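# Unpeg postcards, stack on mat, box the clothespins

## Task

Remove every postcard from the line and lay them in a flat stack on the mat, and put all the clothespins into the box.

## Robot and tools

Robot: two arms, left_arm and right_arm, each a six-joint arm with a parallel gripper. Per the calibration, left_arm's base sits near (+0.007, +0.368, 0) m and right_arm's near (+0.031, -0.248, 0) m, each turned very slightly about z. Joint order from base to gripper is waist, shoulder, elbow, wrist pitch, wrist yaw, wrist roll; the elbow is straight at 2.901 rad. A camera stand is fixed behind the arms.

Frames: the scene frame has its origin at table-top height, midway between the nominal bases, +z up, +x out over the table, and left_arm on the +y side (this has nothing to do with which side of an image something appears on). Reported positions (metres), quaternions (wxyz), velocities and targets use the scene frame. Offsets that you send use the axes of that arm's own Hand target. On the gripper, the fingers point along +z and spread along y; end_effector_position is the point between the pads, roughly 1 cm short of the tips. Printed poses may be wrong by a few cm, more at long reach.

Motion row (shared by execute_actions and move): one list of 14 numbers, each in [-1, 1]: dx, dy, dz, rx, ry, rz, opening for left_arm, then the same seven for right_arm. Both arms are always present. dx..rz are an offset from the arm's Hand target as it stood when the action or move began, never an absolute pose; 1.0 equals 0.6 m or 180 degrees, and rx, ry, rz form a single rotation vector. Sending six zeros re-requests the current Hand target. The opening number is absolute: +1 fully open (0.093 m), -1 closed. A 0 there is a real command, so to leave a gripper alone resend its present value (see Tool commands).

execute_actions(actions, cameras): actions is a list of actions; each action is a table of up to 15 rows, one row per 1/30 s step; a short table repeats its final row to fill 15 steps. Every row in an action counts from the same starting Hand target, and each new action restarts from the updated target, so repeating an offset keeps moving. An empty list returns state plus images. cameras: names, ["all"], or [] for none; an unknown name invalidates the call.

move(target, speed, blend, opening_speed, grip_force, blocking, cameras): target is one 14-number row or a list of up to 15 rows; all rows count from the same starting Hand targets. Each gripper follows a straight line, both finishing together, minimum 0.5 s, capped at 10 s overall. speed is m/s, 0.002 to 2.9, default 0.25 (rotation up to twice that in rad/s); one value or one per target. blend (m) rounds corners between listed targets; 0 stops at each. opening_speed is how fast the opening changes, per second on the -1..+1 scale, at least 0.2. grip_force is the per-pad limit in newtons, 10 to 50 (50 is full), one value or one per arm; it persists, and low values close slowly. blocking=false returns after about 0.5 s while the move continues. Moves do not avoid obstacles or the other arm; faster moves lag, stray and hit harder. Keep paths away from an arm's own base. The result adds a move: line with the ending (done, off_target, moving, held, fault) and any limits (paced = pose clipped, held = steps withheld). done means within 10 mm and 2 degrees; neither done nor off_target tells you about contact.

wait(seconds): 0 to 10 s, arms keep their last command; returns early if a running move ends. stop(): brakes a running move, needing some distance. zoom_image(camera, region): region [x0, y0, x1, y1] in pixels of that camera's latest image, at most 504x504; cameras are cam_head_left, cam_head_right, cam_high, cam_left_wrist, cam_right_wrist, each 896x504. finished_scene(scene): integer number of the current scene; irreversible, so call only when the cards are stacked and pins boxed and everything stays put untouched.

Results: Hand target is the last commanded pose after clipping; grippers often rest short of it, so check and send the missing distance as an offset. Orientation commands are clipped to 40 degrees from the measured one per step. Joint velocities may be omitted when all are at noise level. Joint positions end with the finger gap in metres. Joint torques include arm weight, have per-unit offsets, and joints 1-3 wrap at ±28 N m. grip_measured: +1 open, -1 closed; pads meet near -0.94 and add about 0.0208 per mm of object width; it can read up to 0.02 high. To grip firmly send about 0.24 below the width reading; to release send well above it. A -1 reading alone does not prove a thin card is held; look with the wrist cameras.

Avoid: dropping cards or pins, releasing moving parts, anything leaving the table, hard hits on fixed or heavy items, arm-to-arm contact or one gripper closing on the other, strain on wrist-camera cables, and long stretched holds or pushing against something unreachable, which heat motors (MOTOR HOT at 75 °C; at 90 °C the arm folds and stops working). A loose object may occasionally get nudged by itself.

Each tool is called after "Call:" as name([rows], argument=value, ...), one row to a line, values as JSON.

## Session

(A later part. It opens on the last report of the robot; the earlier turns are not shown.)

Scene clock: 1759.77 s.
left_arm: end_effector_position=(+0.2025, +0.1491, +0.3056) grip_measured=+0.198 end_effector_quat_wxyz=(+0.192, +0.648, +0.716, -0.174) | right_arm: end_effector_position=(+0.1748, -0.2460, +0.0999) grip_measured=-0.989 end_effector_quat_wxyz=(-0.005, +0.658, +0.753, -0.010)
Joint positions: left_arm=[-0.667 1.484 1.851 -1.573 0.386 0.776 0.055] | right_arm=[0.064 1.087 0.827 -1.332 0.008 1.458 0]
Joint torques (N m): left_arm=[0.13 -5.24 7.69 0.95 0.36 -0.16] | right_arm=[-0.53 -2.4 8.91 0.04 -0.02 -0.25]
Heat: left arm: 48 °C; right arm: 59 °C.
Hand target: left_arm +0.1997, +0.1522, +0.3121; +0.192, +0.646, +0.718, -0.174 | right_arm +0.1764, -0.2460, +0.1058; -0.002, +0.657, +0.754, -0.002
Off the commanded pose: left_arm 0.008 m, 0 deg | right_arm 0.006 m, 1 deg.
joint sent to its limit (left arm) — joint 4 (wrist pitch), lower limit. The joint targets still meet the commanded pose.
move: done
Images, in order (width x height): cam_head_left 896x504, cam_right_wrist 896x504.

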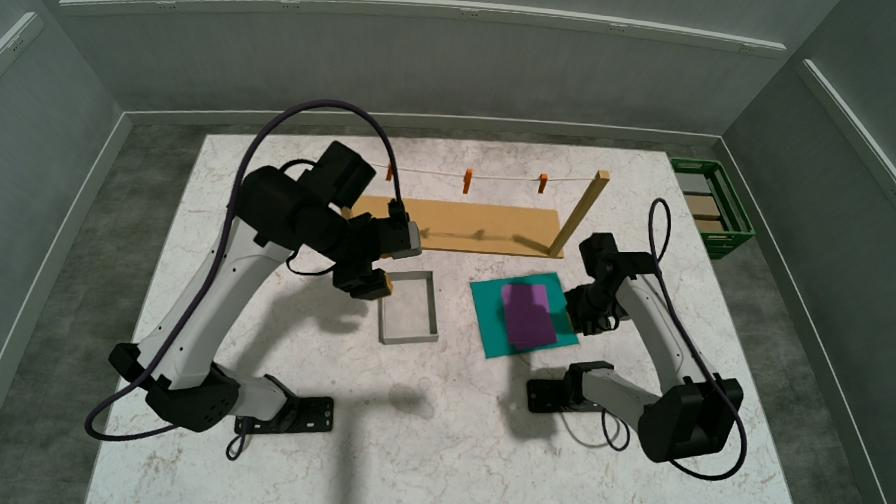

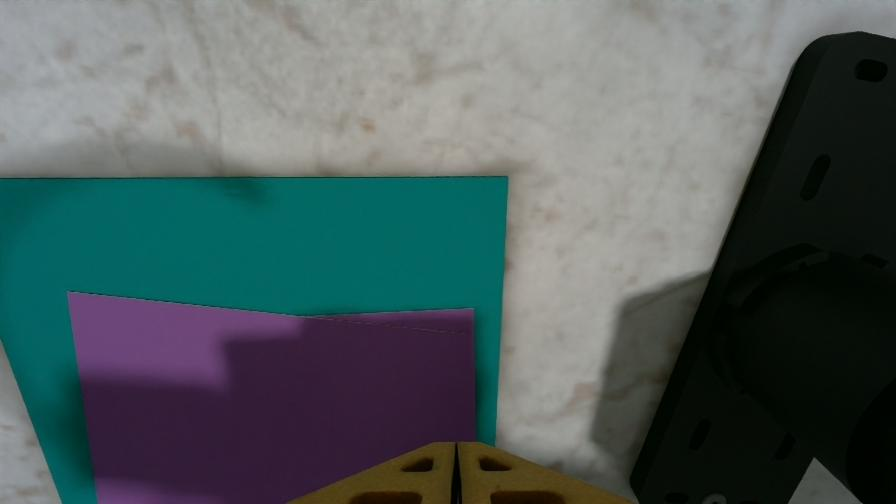

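Call:
move([
  [0,0,0,0,0,0,0.2,0.0377,0.045,-0.157,-0.1785,-0.2049,-0.431,0],
  [0,0,0,0,0,0,0.2,0.130,0.226,-0.298,0.0548,-0.7974,-0.5585,1],
], speed=0.2, cameras=["cam_right_wrist","cam_head_left","cam_high"])

Scene clock: 1810.00 s.
left_arm: end_effector_position=(+0.2025, +0.1491, +0.3056) grip_measured=+0.198 end_effector_quat_wxyz=(+0.192, +0.648, +0.716, -0.174) | right_arm: end_effector_position=(+0.3005, -0.1495, +0.2878) grip_measured=-0.002 end_effector_quat_wxyz=(+0.582, -0.402, +0.411, -0.575)
Joint positions: left_arm=[-0.667 1.484 1.851 -1.573 0.386 0.776 0.055] | right_arm=[0.768 0.947 0.168 1.23 0.678 -1.849 0.045]
Joint torques (N m): left_arm=[0.08 -5.24 7.73 0.95 0.35 -0.16] | right_arm=[-0.55 -0.2 6.86 1.67 -0.24 -0.16]
Heat: left arm: 48 °C; right arm: 62 °C.
Hand target: left_arm +0.1997, +0.1522, +0.3121; +0.192, +0.646, +0.718, -0.174 | right_arm +0.3011, -0.1499, +0.2838; +0.578, -0.408, +0.407, -0.579
Tool commands: left_gripper/opening=+0.2 right_gripper/opening=+0.0
Off the commanded pose: left_arm 0.008 m, 0 deg | right_arm 0.004 m, 1 deg.
joint sent to its limit (left arm) — joint 4 (wrist pitch), lower limit. The joint targets still meet the commanded pose.
move: done (path cut at 10 s); path passed 1 of 2 targets; target 2's new opening was not sent
Images, in order (width x height): cam_head_left 896x504, cam_high 896x504, cam_right_wrist 896x504.

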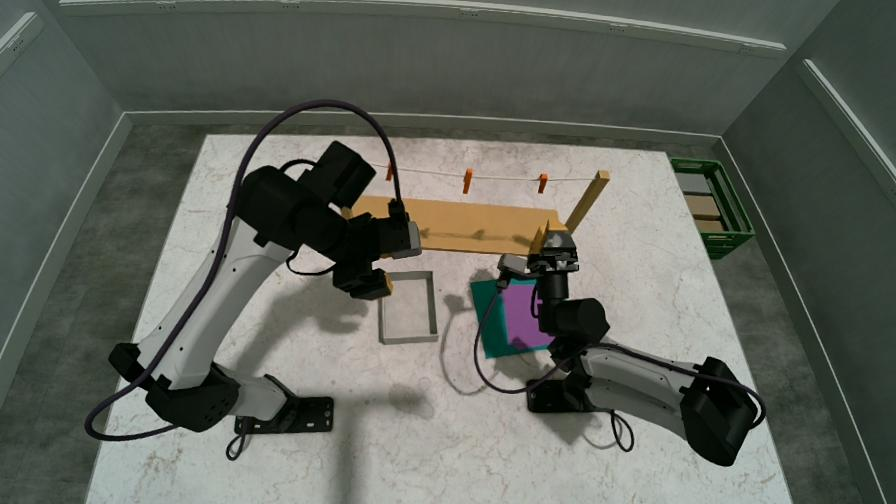

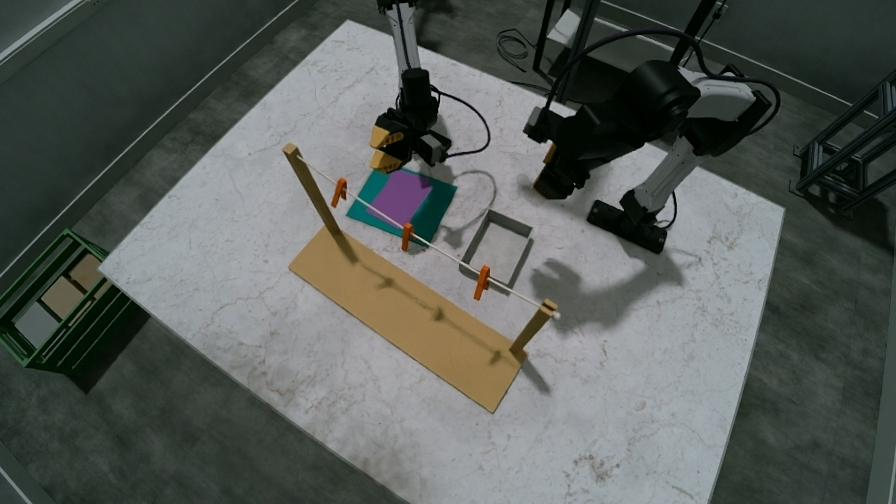

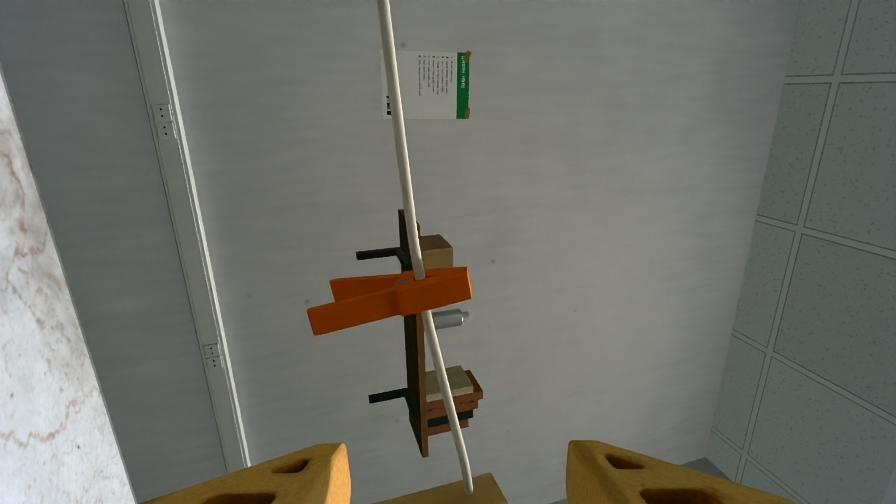

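Call:
move(target=[0,0,0,0,0,0,0.2,0,0,0,0,0,0,1], cameras=["cam_right_wrist","cam_high","cam_head_right"])

Scene clock: 1825.63 s.
left_arm: end_effector_position=(+0.2025, +0.1491, +0.3056) grip_measured=+0.198 end_effector_quat_wxyz=(+0.192, +0.648, +0.716, -0.174) | right_arm: end_effector_position=(+0.3004, -0.1496, +0.2879) grip_measured=+1.000 end_effector_quat_wxyz=(+0.582, -0.402, +0.411, -0.575)
Joint positions: left_arm=[-0.667 1.484 1.851 -1.573 0.386 0.776 0.055] | right_arm=[0.768 0.947 0.168 1.231 0.678 -1.849 0.093]
Joint torques (N m): left_arm=[0.1 -5.24 7.72 0.95 0.36 -0.15] | right_arm=[-0.53 -0.2 6.87 1.67 -0.25 -0.19]
Heat: left arm: 47 °C; right arm: 61 °C.
Hand target: left_arm +0.1997, +0.1522, +0.3121; +0.192, +0.646, +0.718, -0.174 | right_arm +0.3011, -0.1499, +0.2837; +0.578, -0.408, +0.407, -0.579
Off the commanded pose: left_arm 0.008 m, 0 deg | right_arm 0.004 m, 1 deg.
joint sent to its limit (left arm) — joint 4 (wrist pitch), lower limit. The joint targets still meet the commanded pose.
move: done
Images, in order (width x height): cam_head_right 896x504, cam_high 896x504, cam_right_wrist 896x504.

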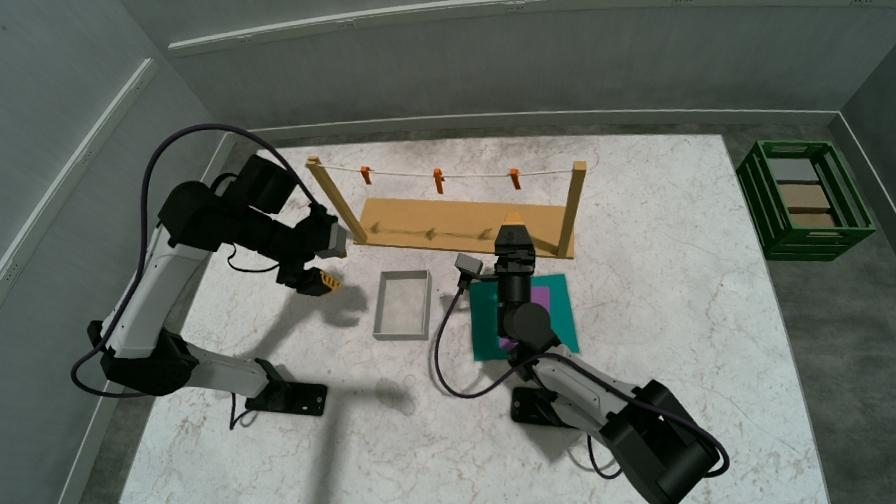

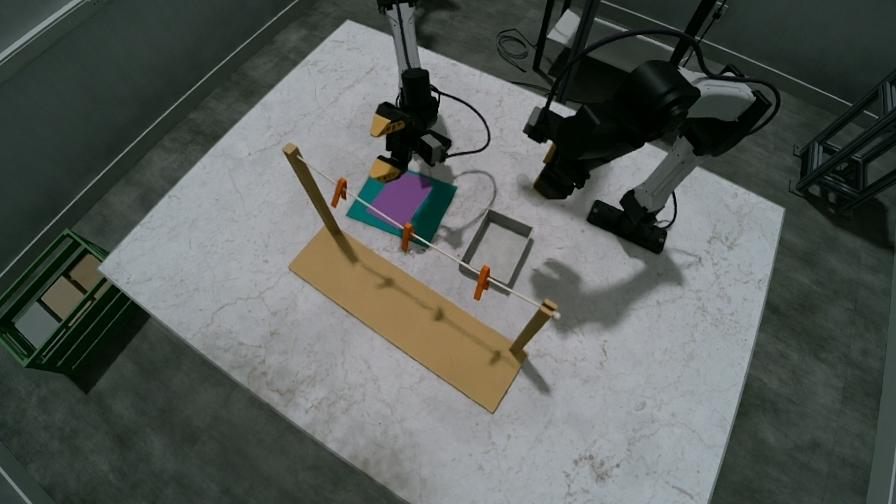

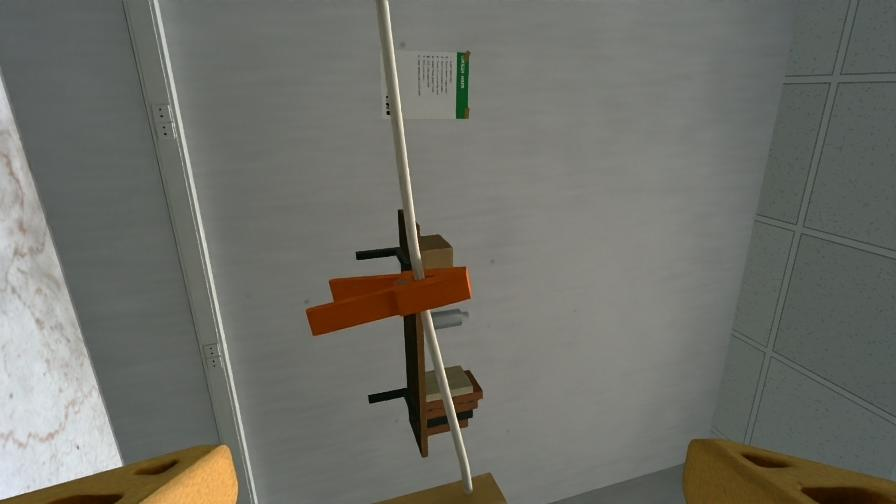

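Call:
move(target=[0,0,0,0,0,0,0.2,-0.1217,0.0703,0.0471,-0.248,-0.184,0.542,0.2], speed=0.3, cameras=["cam_right_wrist","cam_high","cam_head_right"])

Scene clock: 1873.37 s.
left_arm: end_effector_position=(+0.2025, +0.1491, +0.3056) grip_measured=+0.198 end_effector_quat_wxyz=(+0.192, +0.648, +0.716, -0.174) | right_arm: end_effector_position=(+0.3390, -0.0774, +0.2487) grip_measured=+0.202 end_effector_quat_wxyz=(+0.703, -0.265, +0.575, +0.323)
Joint positions: left_arm=[-0.667 1.484 1.851 -1.573 0.386 0.776 0.055] | right_arm=[0.262 1.296 0.314 1.23 -0.629 0.146 0.055]
Joint torques (N m): left_arm=[0.03 -5.2 7.73 0.94 0.36 -0.16] | right_arm=[-0.47 -2.26 8.98 1.78 -0.08 -0.02]
Heat: left arm: 47 °C; right arm: 60 °C.
Hand target: left_arm +0.1997, +0.1522, +0.3121; +0.192, +0.646, +0.718, -0.174 | right_arm +0.3419, -0.0770, +0.2533; +0.704, -0.266, +0.570, +0.329
Off the commanded pose: left_arm 0.008 m, 0 deg | right_arm 0.006 m, 1 deg.
joint sent to its limit (left arm) — joint 4 (wrist pitch), lower limit. The joint targets still meet the commanded pose.
move: done
Images, in order (width x height): cam_head_right 896x504, cam_high 896x504, cam_right_wrist 896x504.

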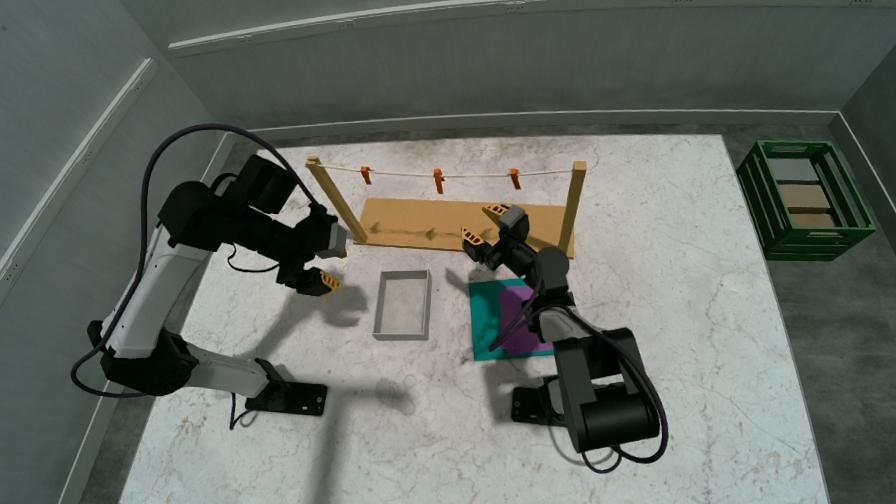

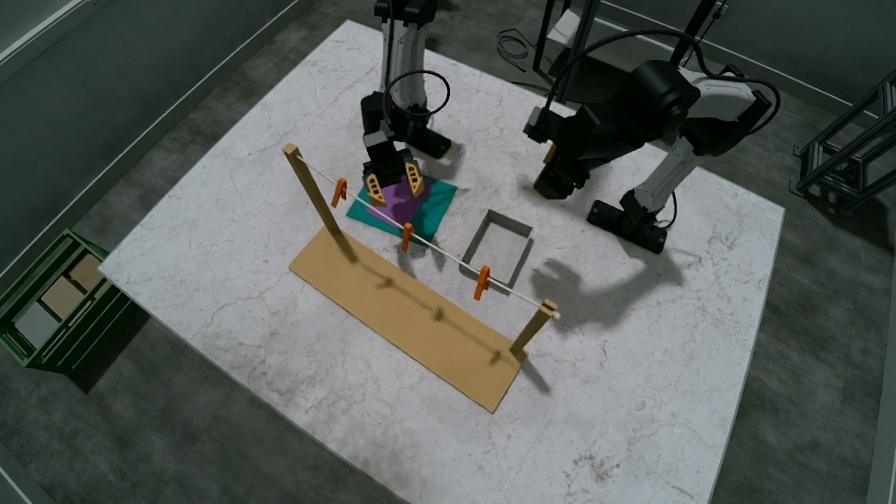

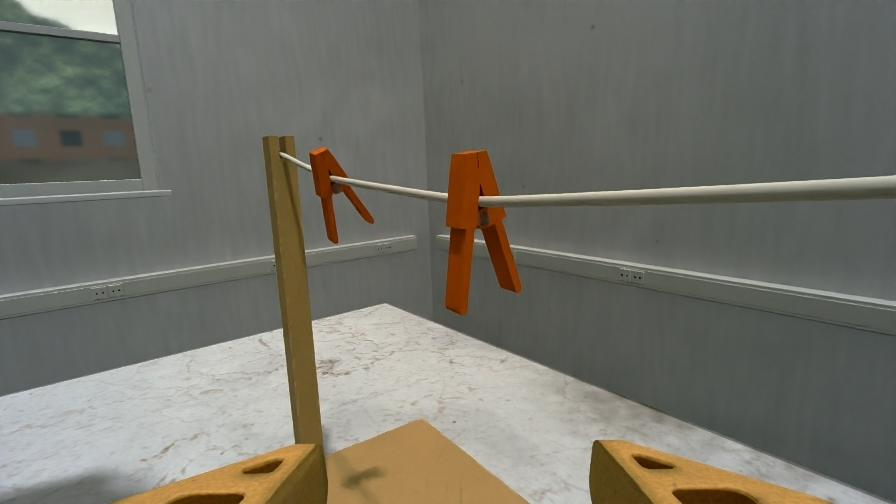

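Call:
move(target=[0,0,0,0,0,0,0.2,-0.005,-0.0183,0.1,0,0,0,0.2], speed=0.15, cameras=["cam_right_wrist","cam_high"])

Scene clock: 1885.67 s.
left_arm: end_effector_position=(+0.2025, +0.1491, +0.3056) grip_measured=+0.198 end_effector_quat_wxyz=(+0.192, +0.648, +0.716, -0.174) | right_arm: end_effector_position=(+0.3826, -0.0428, +0.2703) grip_measured=+0.202 end_effector_quat_wxyz=(+0.707, -0.264, +0.566, +0.331)
Joint positions: left_arm=[-0.667 1.484 1.851 -1.573 0.386 0.776 0.055] | right_arm=[0.352 1.471 0.535 1.196 -0.549 0.139 0.055]
Joint torques (N m): left_arm=[0.09 -5.24 7.71 0.94 0.37 -0.16] | right_arm=[0.43 -3.79 9.42 1.6 0.07 -0.26]
Heat: left arm: 47 °C; right arm: 61 °C.
Hand target: left_arm +0.1997, +0.1522, +0.3121; +0.192, +0.646, +0.718, -0.174 | right_arm +0.3876, -0.0395, +0.2689; +0.704, -0.266, +0.570, +0.329
Off the commanded pose: left_arm 0.008 m, 0 deg | right_arm 0.006 m, 1 deg.
joint sent to its limit (left arm) — joint 4 (wrist pitch), lower limit. The joint targets still meet the commanded pose.
move: done
Images, in order (width x height): cam_high 896x504, cam_right_wrist 896x504.

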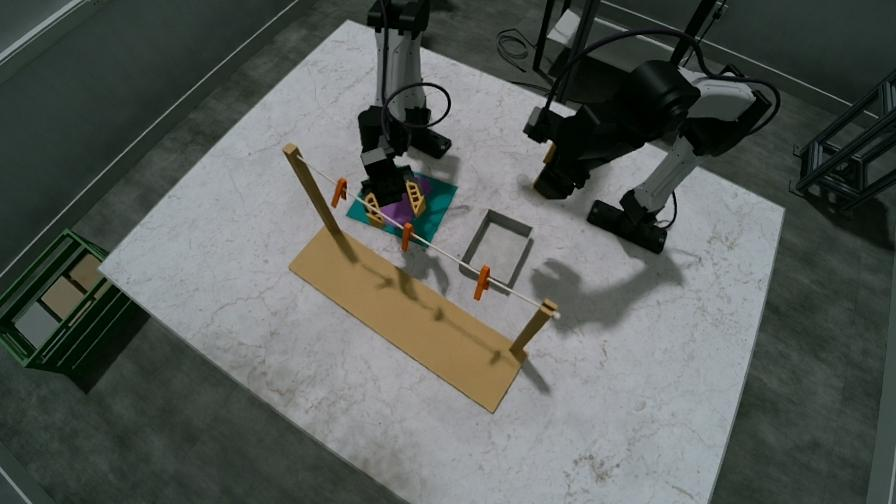

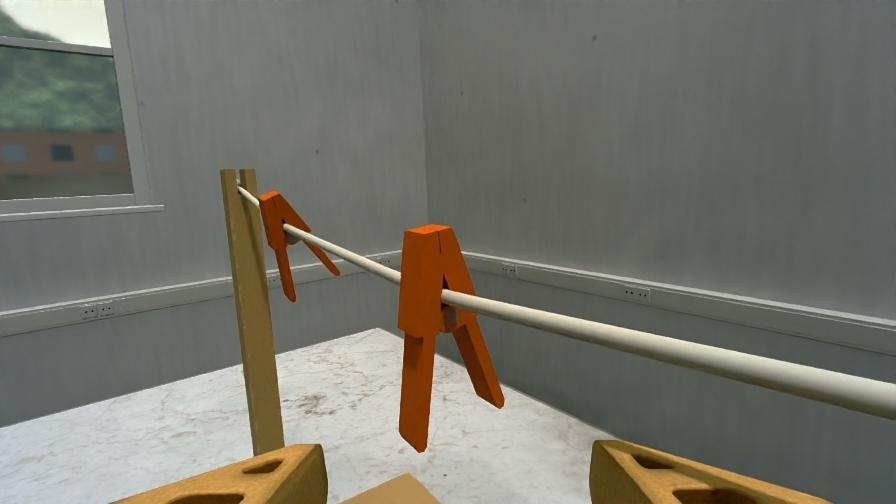

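Call:
move(target=[0,0,0,0,0,0,0.2,0.0083,0,0.0567,0,0,0,0.2], speed=0.1, cameras=["cam_right_wrist","cam_high"])

Scene clock: 1892.80 s.
left_arm: end_effector_position=(+0.2025, +0.1491, +0.3056) grip_measured=+0.198 end_effector_quat_wxyz=(+0.192, +0.648, +0.716, -0.174) | right_arm: end_effector_position=(+0.4046, -0.0172, +0.2727) grip_measured=+0.202 end_effector_quat_wxyz=(+0.707, -0.264, +0.567, +0.331)
Joint positions: left_arm=[-0.667 1.484 1.851 -1.573 0.386 0.776 0.055] | right_arm=[0.414 1.576 0.649 1.177 -0.489 0.122 0.055]
Joint torques (N m): left_arm=[0.09 -5.22 7.72 0.95 0.35 -0.16] | right_arm=[0.44 -4.79 9.58 1.61 0.08 -0.29]
Heat: left arm: 47 °C; right arm: 62 °C.
Hand target: left_arm +0.1997, +0.1522, +0.3121; +0.192, +0.646, +0.718, -0.174 | right_arm +0.4097, -0.0132, +0.2710; +0.704, -0.266, +0.570, +0.329
Off the commanded pose: left_arm 0.008 m, 0 deg | right_arm 0.007 m, 1 deg.
joint sent to its limit (left arm) — joint 4 (wrist pitch), lower limit. The joint targets still meet the commanded pose.
move: done
Images, in order (width x height): cam_high 896x504, cam_right_wrist 896x504.

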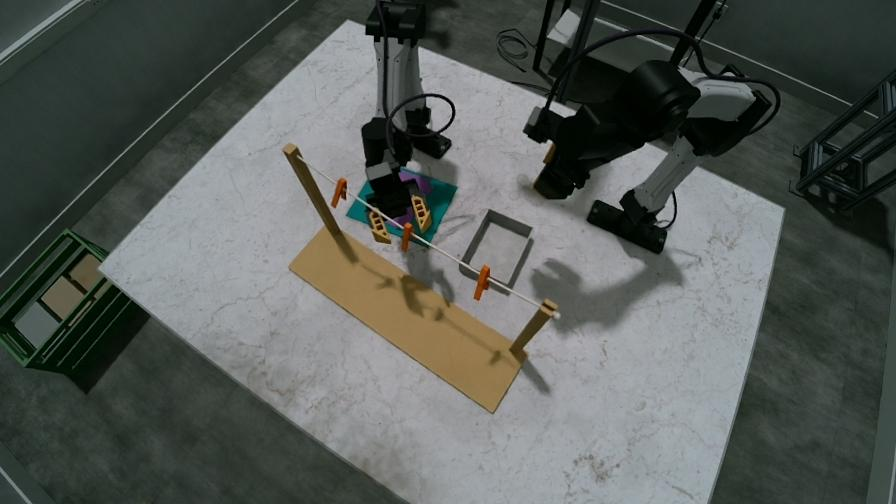

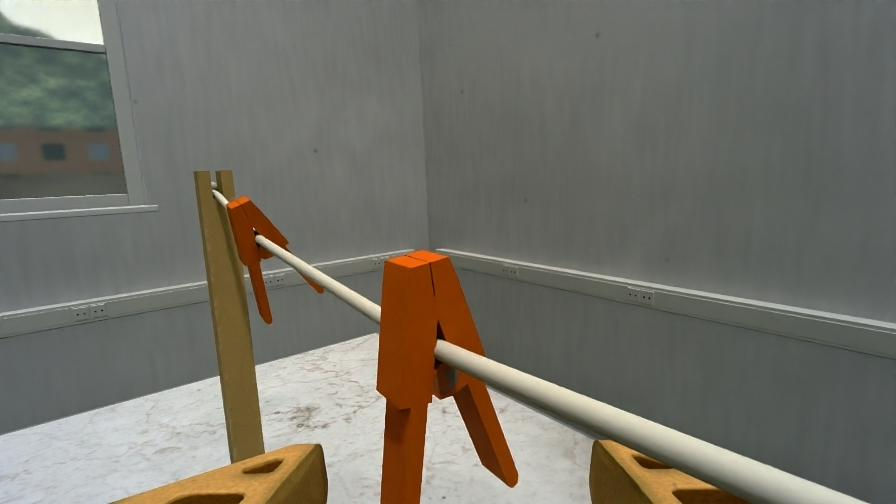

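Call:
move(target=[0,0,0,0,0,0,0.2,0,0,0,0,0,0,-0.5], opening_speed=0.5, cameras=["cam_right_wrist"])

Call:
move(target=[0,0,0,0,0,0,0.2,0,0,0,0,0,0,-1], opening_speed=0.3, cameras=["cam_right_wrist"])

Scene clock: 1897.30 s.
left_arm: end_effector_position=(+0.2025, +0.1491, +0.3056) grip_measured=+0.198 end_effector_quat_wxyz=(+0.192, +0.648, +0.716, -0.174) | right_arm: end_effector_position=(+0.4047, -0.0172, +0.2727) grip_measured=-0.498 end_effector_quat_wxyz=(+0.707, -0.263, +0.567, +0.331)
Joint positions: left_arm=[-0.667 1.484 1.851 -1.573 0.386 0.776 0.055] | right_arm=[0.414 1.576 0.649 1.177 -0.488 0.122 0.021]
Joint torques (N m): left_arm=[0.08 -5.23 7.71 0.95 0.36 -0.15] | right_arm=[0.46 -4.77 9.59 1.59 0.08 -0.26]
Heat: left arm: 47 °C; right arm: 63 °C.
Hand target: left_arm +0.1997, +0.1522, +0.3121; +0.192, +0.646, +0.718, -0.174 | right_arm +0.4097, -0.0133, +0.2709; +0.704, -0.266, +0.570, +0.329
Off the commanded pose: left_arm 0.008 m, 0 deg | right_arm 0.007 m, 1 deg.
joint sent to its limit (left arm) — joint 4 (wrist pitch), lower limit. The joint targets still meet the commanded pose.
move: done
Images, in order (width x height): cam_right_wrist 896x504.

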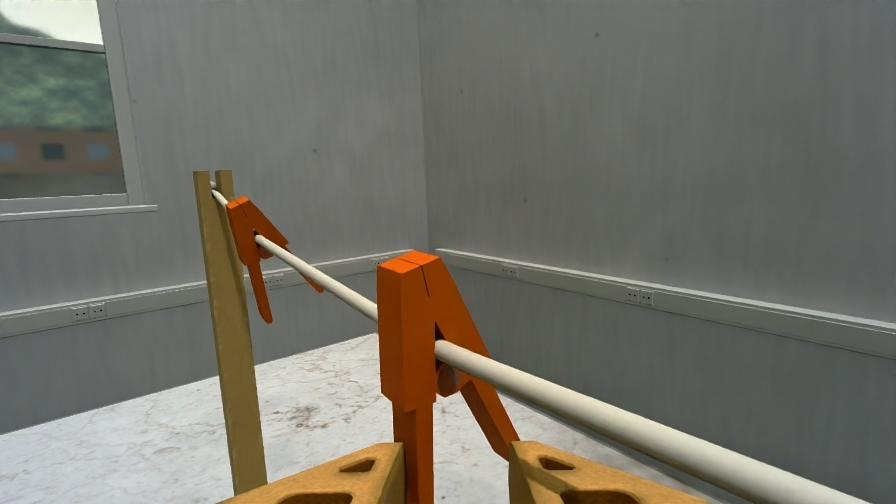

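Scene clock: 1899.17 s.
left_arm: end_effector_position=(+0.2025, +0.1491, +0.3056) grip_measured=+0.198 end_effector_quat_wxyz=(+0.192, +0.648, +0.716, -0.174) | right_arm: end_effector_position=(+0.4047, -0.0172, +0.2727) grip_measured=-0.989 end_effector_quat_wxyz=(+0.707, -0.263, +0.567, +0.331)
Joint positions: left_arm=[-0.667 1.484 1.851 -1.573 0.386 0.776 0.055] | right_arm=[0.414 1.576 0.649 1.177 -0.488 0.122 0]
Joint torques (N m): left_arm=[0.06 -5.19 7.73 0.95 0.37 -0.16] | right_arm=[0.46 -4.77 9.59 1.6 0.07 -0.26]
Heat: left arm: 47 °C; right arm: 63 °C.
Hand target: left_arm +0.1997, +0.1522, +0.3121; +0.192, +0.646, +0.718, -0.174 | right_arm +0.4097, -0.0133, +0.2709; +0.704, -0.266, +0.570, +0.329
Off the commanded pose: left_arm 0.008 m, 0 deg | right_arm 0.007 m, 1 deg.
joint sent to its limit (left arm) — joint 4 (wrist pitch), lower limit. The joint targets still meet the commanded pose.
move: done
Images, in order (width x height): cam_right_wrist 896x504.

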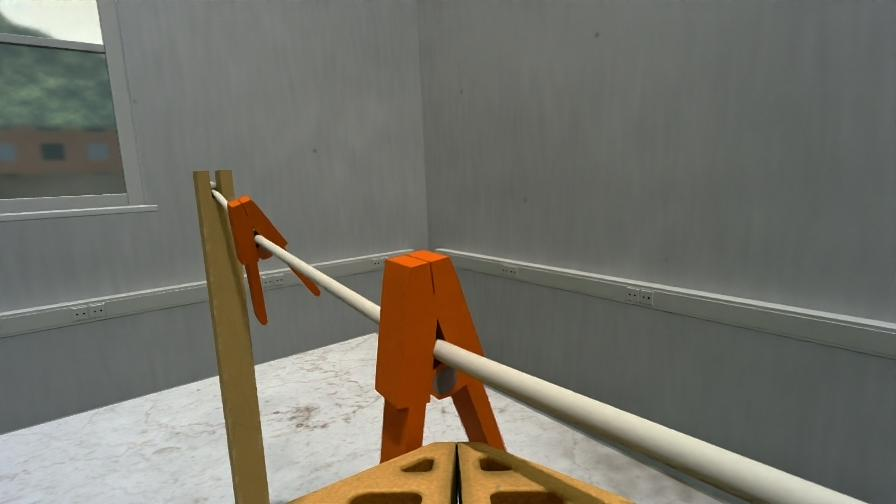

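Call:
move([
  [0,0,0,0,0,0,0.2,0,0,0,0,0,0,0.25],
  [0,0,0,0,0,0,0.2,0,0.004,0.033,0,0,0,0.25],
], speed=0.1, cameras=["cam_right_wrist","cam_head_right"])

Scene clock: 1903.30 s.
left_arm: end_effector_position=(+0.2025, +0.1491, +0.3056) grip_measured=+0.198 end_effector_quat_wxyz=(+0.192, +0.648, +0.716, -0.174) | right_arm: end_effector_position=(+0.4151, -0.0012, +0.2776) grip_measured=+0.248 end_effector_quat_wxyz=(+0.707, -0.263, +0.566, +0.331)
Joint positions: left_arm=[-0.667 1.484 1.851 -1.573 0.386 0.776 0.055] | right_arm=[0.45 1.62 0.719 1.148 -0.453 0.113 0.057]
Joint torques (N m): left_arm=[0.09 -5.26 7.71 0.95 0.36 -0.15] | right_arm=[0.44 -5.22 9.77 1.61 0.06 -0.23]
Heat: left arm: 47 °C; right arm: 64 °C.
Hand target: left_arm +0.1997, +0.1522, +0.3121; +0.192, +0.646, +0.718, -0.174 | right_arm +0.4202, +0.0031, +0.2752; +0.704, -0.266, +0.570, +0.329
Off the commanded pose: left_arm 0.008 m, 0 deg | right_arm 0.007 m, 1 deg.
joint sent to its limit (left arm) — joint 4 (wrist pitch), lower limit. The joint targets still meet the commanded pose.
move: done
Images, in order (width x height): cam_head_right 896x504, cam_right_wrist 896x504.

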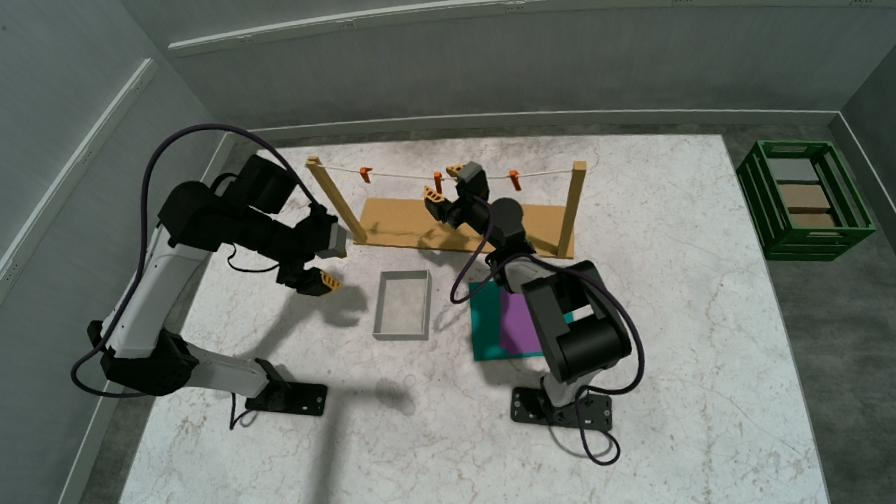

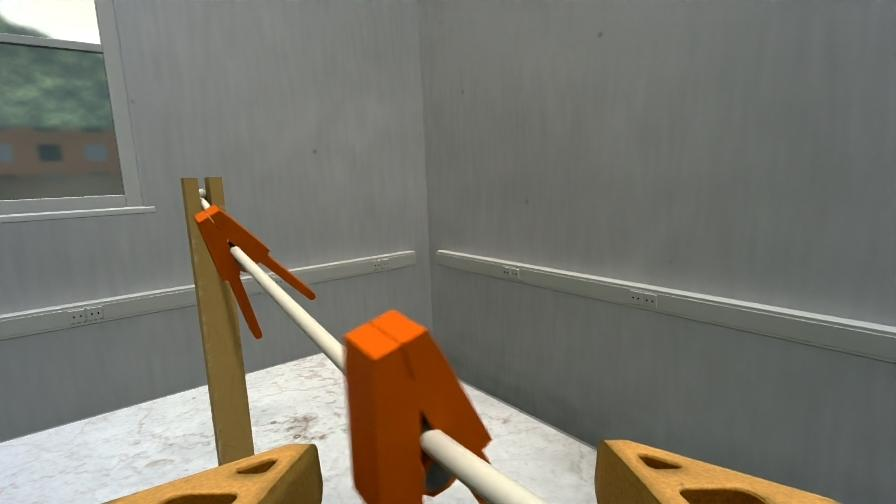

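Call:
move([
  [0,0,0,0,0,0,0.2,0,0.0067,0,0,0,0,0.25],
  [0,0,0,0,0,0,0.2,0,0.0067,0,0,0,0,-0.5],
], speed=0.1, opening_speed=0.6, cameras=["cam_right_wrist"])

Call:
move(target=[0,0,0,0,0,0,0.2,0,0,0,0,0,0,-1], opening_speed=0.3, cameras=["cam_right_wrist"])

Scene clock: 1908.80 s.
left_arm: end_effector_position=(+0.2025, +0.1491, +0.3056) grip_measured=+0.198 end_effector_quat_wxyz=(+0.192, +0.648, +0.716, -0.174) | right_arm: end_effector_position=(+0.4142, +0.0014, +0.2772) grip_measured=-0.494 end_effector_quat_wxyz=(+0.707, -0.263, +0.567, +0.330)
Joint positions: left_arm=[-0.667 1.484 1.851 -1.573 0.386 0.776 0.055] | right_arm=[0.461 1.62 0.719 1.145 -0.44 0.109 0.022]
Joint torques (N m): left_arm=[0.1 -5.22 7.73 0.95 0.36 -0.16] | right_arm=[0.58 -5.78 9.18 1.64 0.05 -0.25]
Heat: left arm: 47 °C; right arm: 63 °C.
Hand target: left_arm +0.1997, +0.1522, +0.3121; +0.192, +0.646, +0.718, -0.174 | right_arm +0.4172, +0.0057, +0.2751; +0.704, -0.266, +0.570, +0.329
Off the commanded pose: left_arm 0.008 m, 0 deg | right_arm 0.006 m, 1 deg.
joint sent to its limit (left arm) — joint 4 (wrist pitch), lower limit. The joint targets still meet the commanded pose.
move: done
Images, in order (width x height): cam_right_wrist 896x504.

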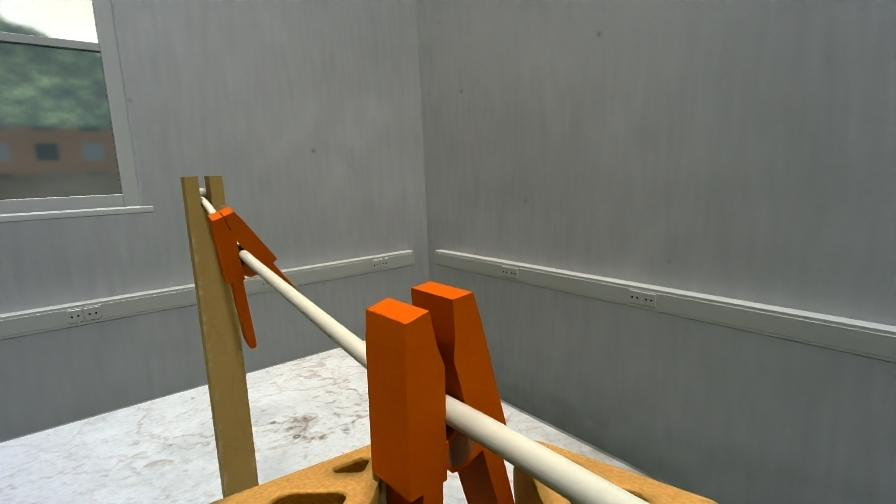

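Scene clock: 1910.67 s.
left_arm: end_effector_position=(+0.2025, +0.1491, +0.3056) grip_measured=+0.198 end_effector_quat_wxyz=(+0.192, +0.648, +0.716, -0.174) | right_arm: end_effector_position=(+0.4147, +0.0011, +0.2774) grip_measured=-0.881 end_effector_quat_wxyz=(+0.708, -0.262, +0.567, +0.329)
Joint positions: left_arm=[-0.667 1.484 1.851 -1.573 0.386 0.776 0.055] | right_arm=[0.461 1.62 0.719 1.145 -0.437 0.108 0.003]
Joint torques (N m): left_arm=[0.08 -5.22 7.66 0.95 0.36 -0.16] | right_arm=[0.58 -5.78 9.21 1.63 0.03 -0.26]
Heat: left arm: 47 °C; right arm: 63 °C.
Hand target: left_arm +0.1997, +0.1522, +0.3121; +0.192, +0.646, +0.718, -0.174 | right_arm +0.4172, +0.0057, +0.2753; +0.704, -0.266, +0.570, +0.329
Off the commanded pose: left_arm 0.008 m, 0 deg | right_arm 0.006 m, 1 deg.
joint sent to its limit (left arm) — joint 4 (wrist pitch), lower limit. The joint targets still meet the commanded pose.
move: done
Images, in order (width x height): cam_right_wrist 896x504.

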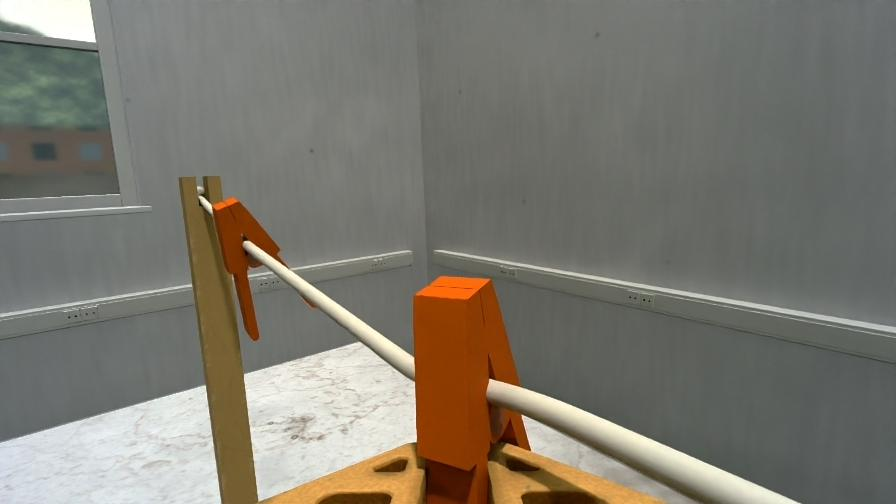

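Call:
move(target=[0,0,0,0,0,0,0.2,0,0,0,0,0,0,0.25], opening_speed=0.6, cameras=["cam_right_wrist","cam_high"])

Scene clock: 1915.53 s.
left_arm: end_effector_position=(+0.2025, +0.1491, +0.3056) grip_measured=+0.198 end_effector_quat_wxyz=(+0.192, +0.648, +0.716, -0.174) | right_arm: end_effector_position=(+0.4147, +0.0011, +0.2773) grip_measured=+0.248 end_effector_quat_wxyz=(+0.708, -0.262, +0.567, +0.329)
Joint positions: left_arm=[-0.667 1.484 1.851 -1.573 0.386 0.776 0.055] | right_arm=[0.461 1.62 0.719 1.145 -0.437 0.108 0.057]
Joint torques (N m): left_arm=[0.1 -5.2 7.68 0.96 0.37 -0.16] | right_arm=[0.57 -5.76 9.18 1.64 0.02 -0.24]
Heat: left arm: 47 °C; right arm: 63 °C.
Hand target: left_arm +0.1997, +0.1522, +0.3121; +0.192, +0.646, +0.718, -0.174 | right_arm +0.4172, +0.0057, +0.2752; +0.704, -0.266, +0.570, +0.329
Off the commanded pose: left_arm 0.008 m, 0 deg | right_arm 0.006 m, 1 deg.
joint sent to its limit (left arm) — joint 4 (wrist pitch), lower limit. The joint targets still meet the commanded pose.
move: done
Images, in order (width x height): cam_high 896x504, cam_right_wrist 896x504.

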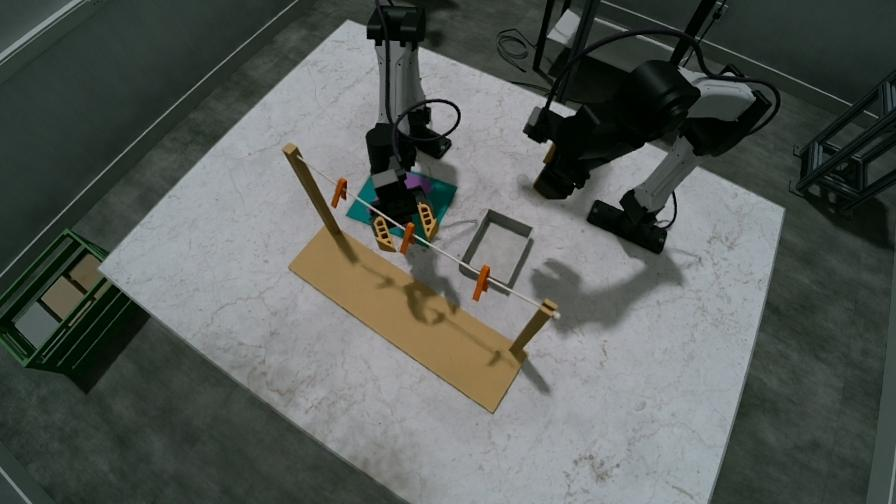

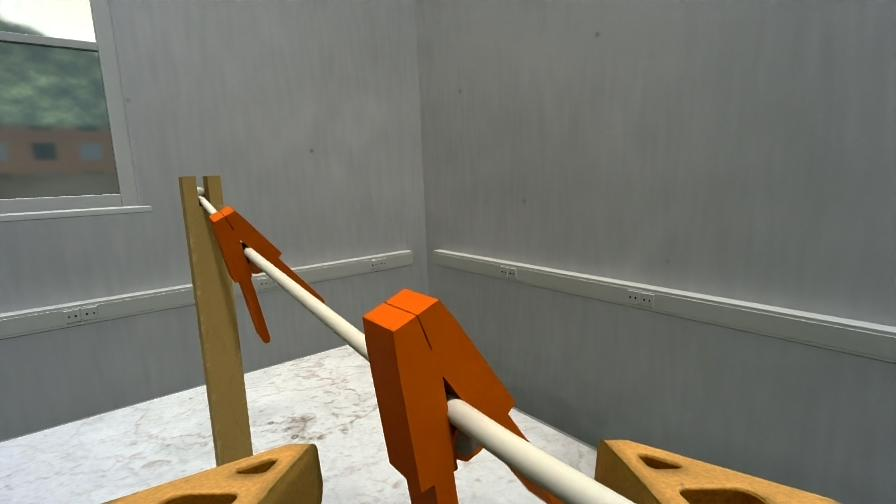

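Call:
move([
  [0,0,0,0,0,0,0.2,0,-0.003,0.012,0,0,0,0.25],
  [0,0,0,0,0,0,0.2,0,-0.003,0.012,0,0,0,-0.42],
], speed=0.1, opening_speed=0.6, cameras=["cam_right_wrist"])

Scene clock: 1919.87 s.
left_arm: end_effector_position=(+0.2025, +0.1491, +0.3056) grip_measured=+0.198 end_effector_quat_wxyz=(+0.192, +0.648, +0.716, -0.174) | right_arm: end_effector_position=(+0.4186, +0.0048, +0.2791) grip_measured=-0.415 end_effector_quat_wxyz=(+0.708, -0.263, +0.567, +0.330)
Joint positions: left_arm=[-0.667 1.484 1.851 -1.573 0.386 0.776 0.055] | right_arm=[0.465 1.634 0.743 1.136 -0.436 0.108 0.025]
Joint torques (N m): left_arm=[0.05 -5.29 7.68 0.94 0.37 -0.15] | right_arm=[0.61 -5.34 9.84 1.62 0.07 -0.26]
Heat: left arm: 47 °C; right arm: 63 °C.
Hand target: left_arm +0.1997, +0.1522, +0.3121; +0.192, +0.646, +0.718, -0.174 | right_arm +0.4231, +0.0100, +0.2766; +0.704, -0.266, +0.570, +0.329
Off the commanded pose: left_arm 0.008 m, 0 deg | right_arm 0.007 m, 1 deg.
joint sent to its limit (left arm) — joint 4 (wrist pitch), lower limit. The joint targets still meet the commanded pose.
move: done
Images, in order (width x height): cam_right_wrist 896x504.

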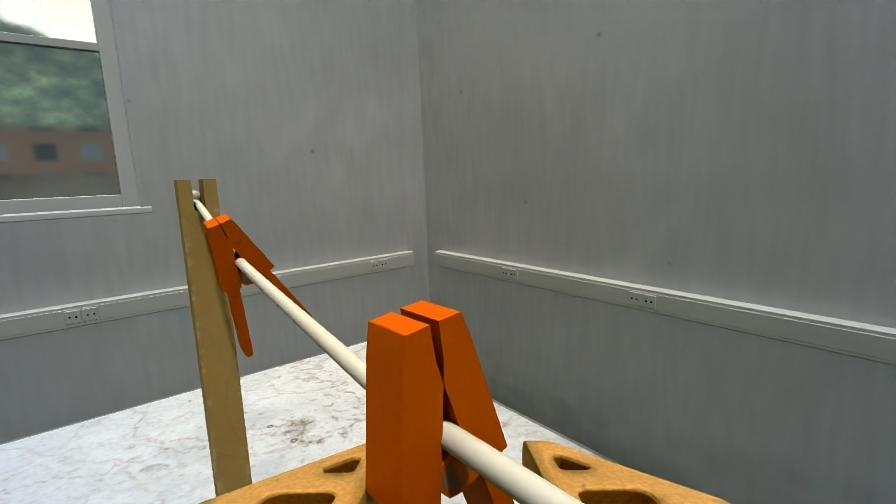

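Call:
move(target=[0,0,0,0,0,0,0.2,0,0,0,0,0,0,-0.52], opening_speed=0.2, cameras=["cam_right_wrist"])

Scene clock: 1923.17 s.
left_arm: end_effector_position=(+0.2025, +0.1491, +0.3056) grip_measured=+0.198 end_effector_quat_wxyz=(+0.192, +0.648, +0.716, -0.174) | right_arm: end_effector_position=(+0.4186, +0.0047, +0.2790) grip_measured=-0.513 end_effector_quat_wxyz=(+0.708, -0.263, +0.567, +0.330)
Joint positions: left_arm=[-0.667 1.484 1.851 -1.573 0.386 0.776 0.055] | right_arm=[0.465 1.634 0.743 1.136 -0.436 0.108 0.021]
Joint torques (N m): left_arm=[0.09 -5.23 7.69 0.95 0.35 -0.16] | right_arm=[0.61 -5.35 9.84 1.64 0.05 -0.26]
Heat: left arm: 47 °C; right arm: 64 °C.
Hand target: left_arm +0.1997, +0.1522, +0.3121; +0.192, +0.646, +0.718, -0.174 | right_arm +0.4231, +0.0100, +0.2766; +0.704, -0.266, +0.570, +0.329
Off the commanded pose: left_arm 0.008 m, 0 deg | right_arm 0.007 m, 1 deg.
joint sent to its limit (left arm) — joint 4 (wrist pitch), lower limit. The joint targets still meet the commanded pose.
move: done
Images, in order (width x height): cam_right_wrist 896x504.

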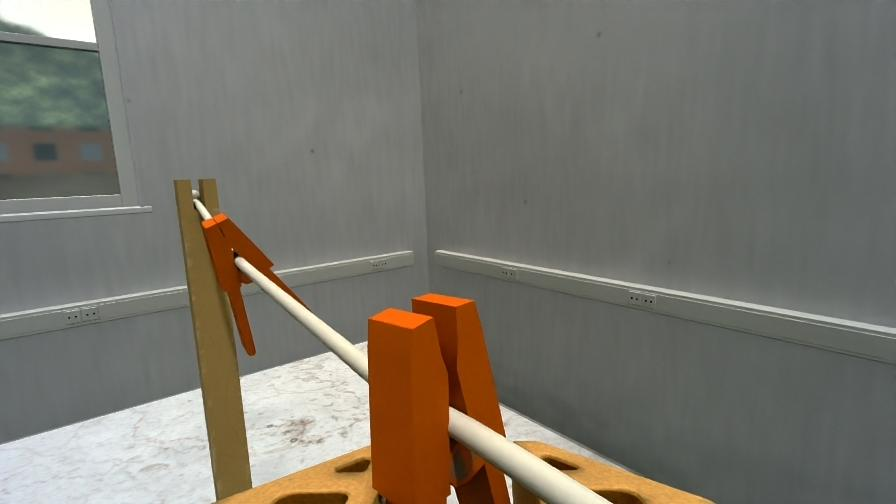

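Call:
move(target=[0,0,0,0,0,0,0.2,0,0,0,0,0,0,-0.58], opening_speed=0.2, cameras=["cam_right_wrist"])

Scene clock: 1925.30 s.
left_arm: end_effector_position=(+0.2025, +0.1491, +0.3056) grip_measured=+0.198 end_effector_quat_wxyz=(+0.192, +0.648, +0.716, -0.174) | right_arm: end_effector_position=(+0.4187, +0.0047, +0.2790) grip_measured=-0.573 end_effector_quat_wxyz=(+0.708, -0.263, +0.567, +0.330)
Joint positions: left_arm=[-0.667 1.484 1.851 -1.573 0.386 0.776 0.055] | right_arm=[0.465 1.634 0.743 1.135 -0.436 0.108 0.018]
Joint torques (N m): left_arm=[0.06 -5.19 7.71 0.95 0.37 -0.16] | right_arm=[0.59 -5.34 9.81 1.63 0.06 -0.24]
Heat: left arm: 47 °C; right arm: 64 °C.
Hand target: left_arm +0.1997, +0.1522, +0.3121; +0.192, +0.646, +0.718, -0.174 | right_arm +0.4231, +0.0100, +0.2766; +0.704, -0.266, +0.570, +0.329
Off the commanded pose: left_arm 0.008 m, 0 deg | right_arm 0.007 m, 1 deg.
joint sent to its limit (left arm) — joint 4 (wrist pitch), lower limit. The joint targets still meet the commanded pose.
move: done
Images, in order (width x height): cam_right_wrist 896x504.

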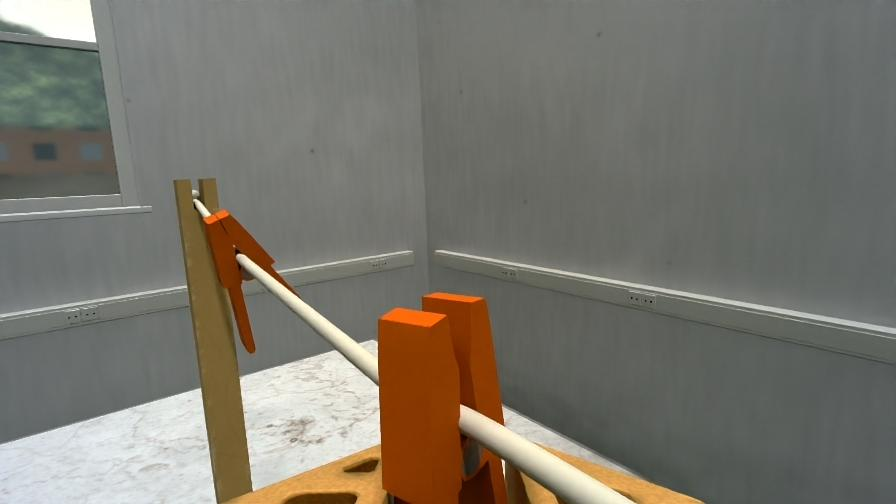

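Call:
move(target=[0,0,0,0,0,0,0.2,0.06,0,-0.013,0,0,0,-0.58], speed=0.05, cameras=["cam_right_wrist","cam_high"])

Scene clock: 1928.83 s.
left_arm: end_effector_position=(+0.2025, +0.1491, +0.3056) grip_measured=+0.198 end_effector_quat_wxyz=(+0.192, +0.648, +0.716, -0.174) | right_arm: end_effector_position=(+0.4208, +0.0051, +0.2666) grip_measured=-0.573 end_effector_quat_wxyz=(+0.728, -0.261, +0.542, +0.329)
Joint positions: left_arm=[-0.667 1.484 1.851 -1.573 0.386 0.776 0.055] | right_arm=[0.465 1.734 0.72 1.324 -0.432 0.107 0.018]
Joint torques (N m): left_arm=[0.09 -5.23 7.65 0.94 0.35 -0.16] | right_arm=[0.53 -5 5.34 1.44 0.03 -0.24]
Heat: left arm: 47 °C; right arm: 64 °C.
Hand target: left_arm +0.1997, +0.1522, +0.3121; +0.192, +0.646, +0.718, -0.174 | right_arm +0.4230, +0.0099, +0.2398; +0.704, -0.266, +0.570, +0.329
Off the commanded pose: left_arm 0.008 m, 0 deg | right_arm 0.027 m, 4 deg.
joint sent to its limit (left arm) — joint 4 (wrist pitch), lower limit. The joint targets still meet the commanded pose.
move: off_target (right_arm)
Images, in order (width x height): cam_high 896x504, cam_right_wrist 896x504.

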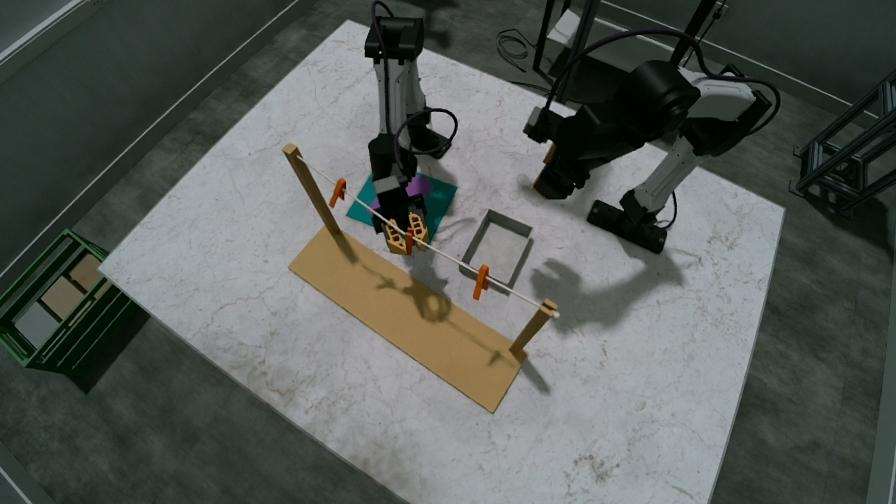

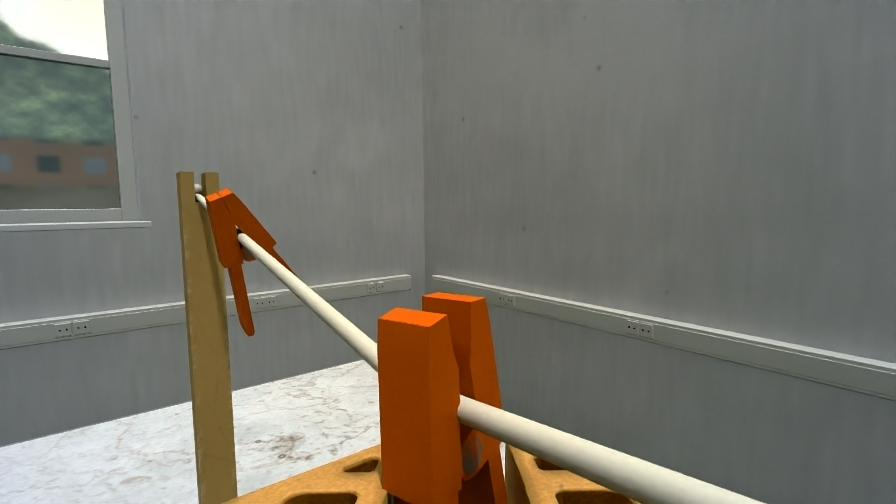

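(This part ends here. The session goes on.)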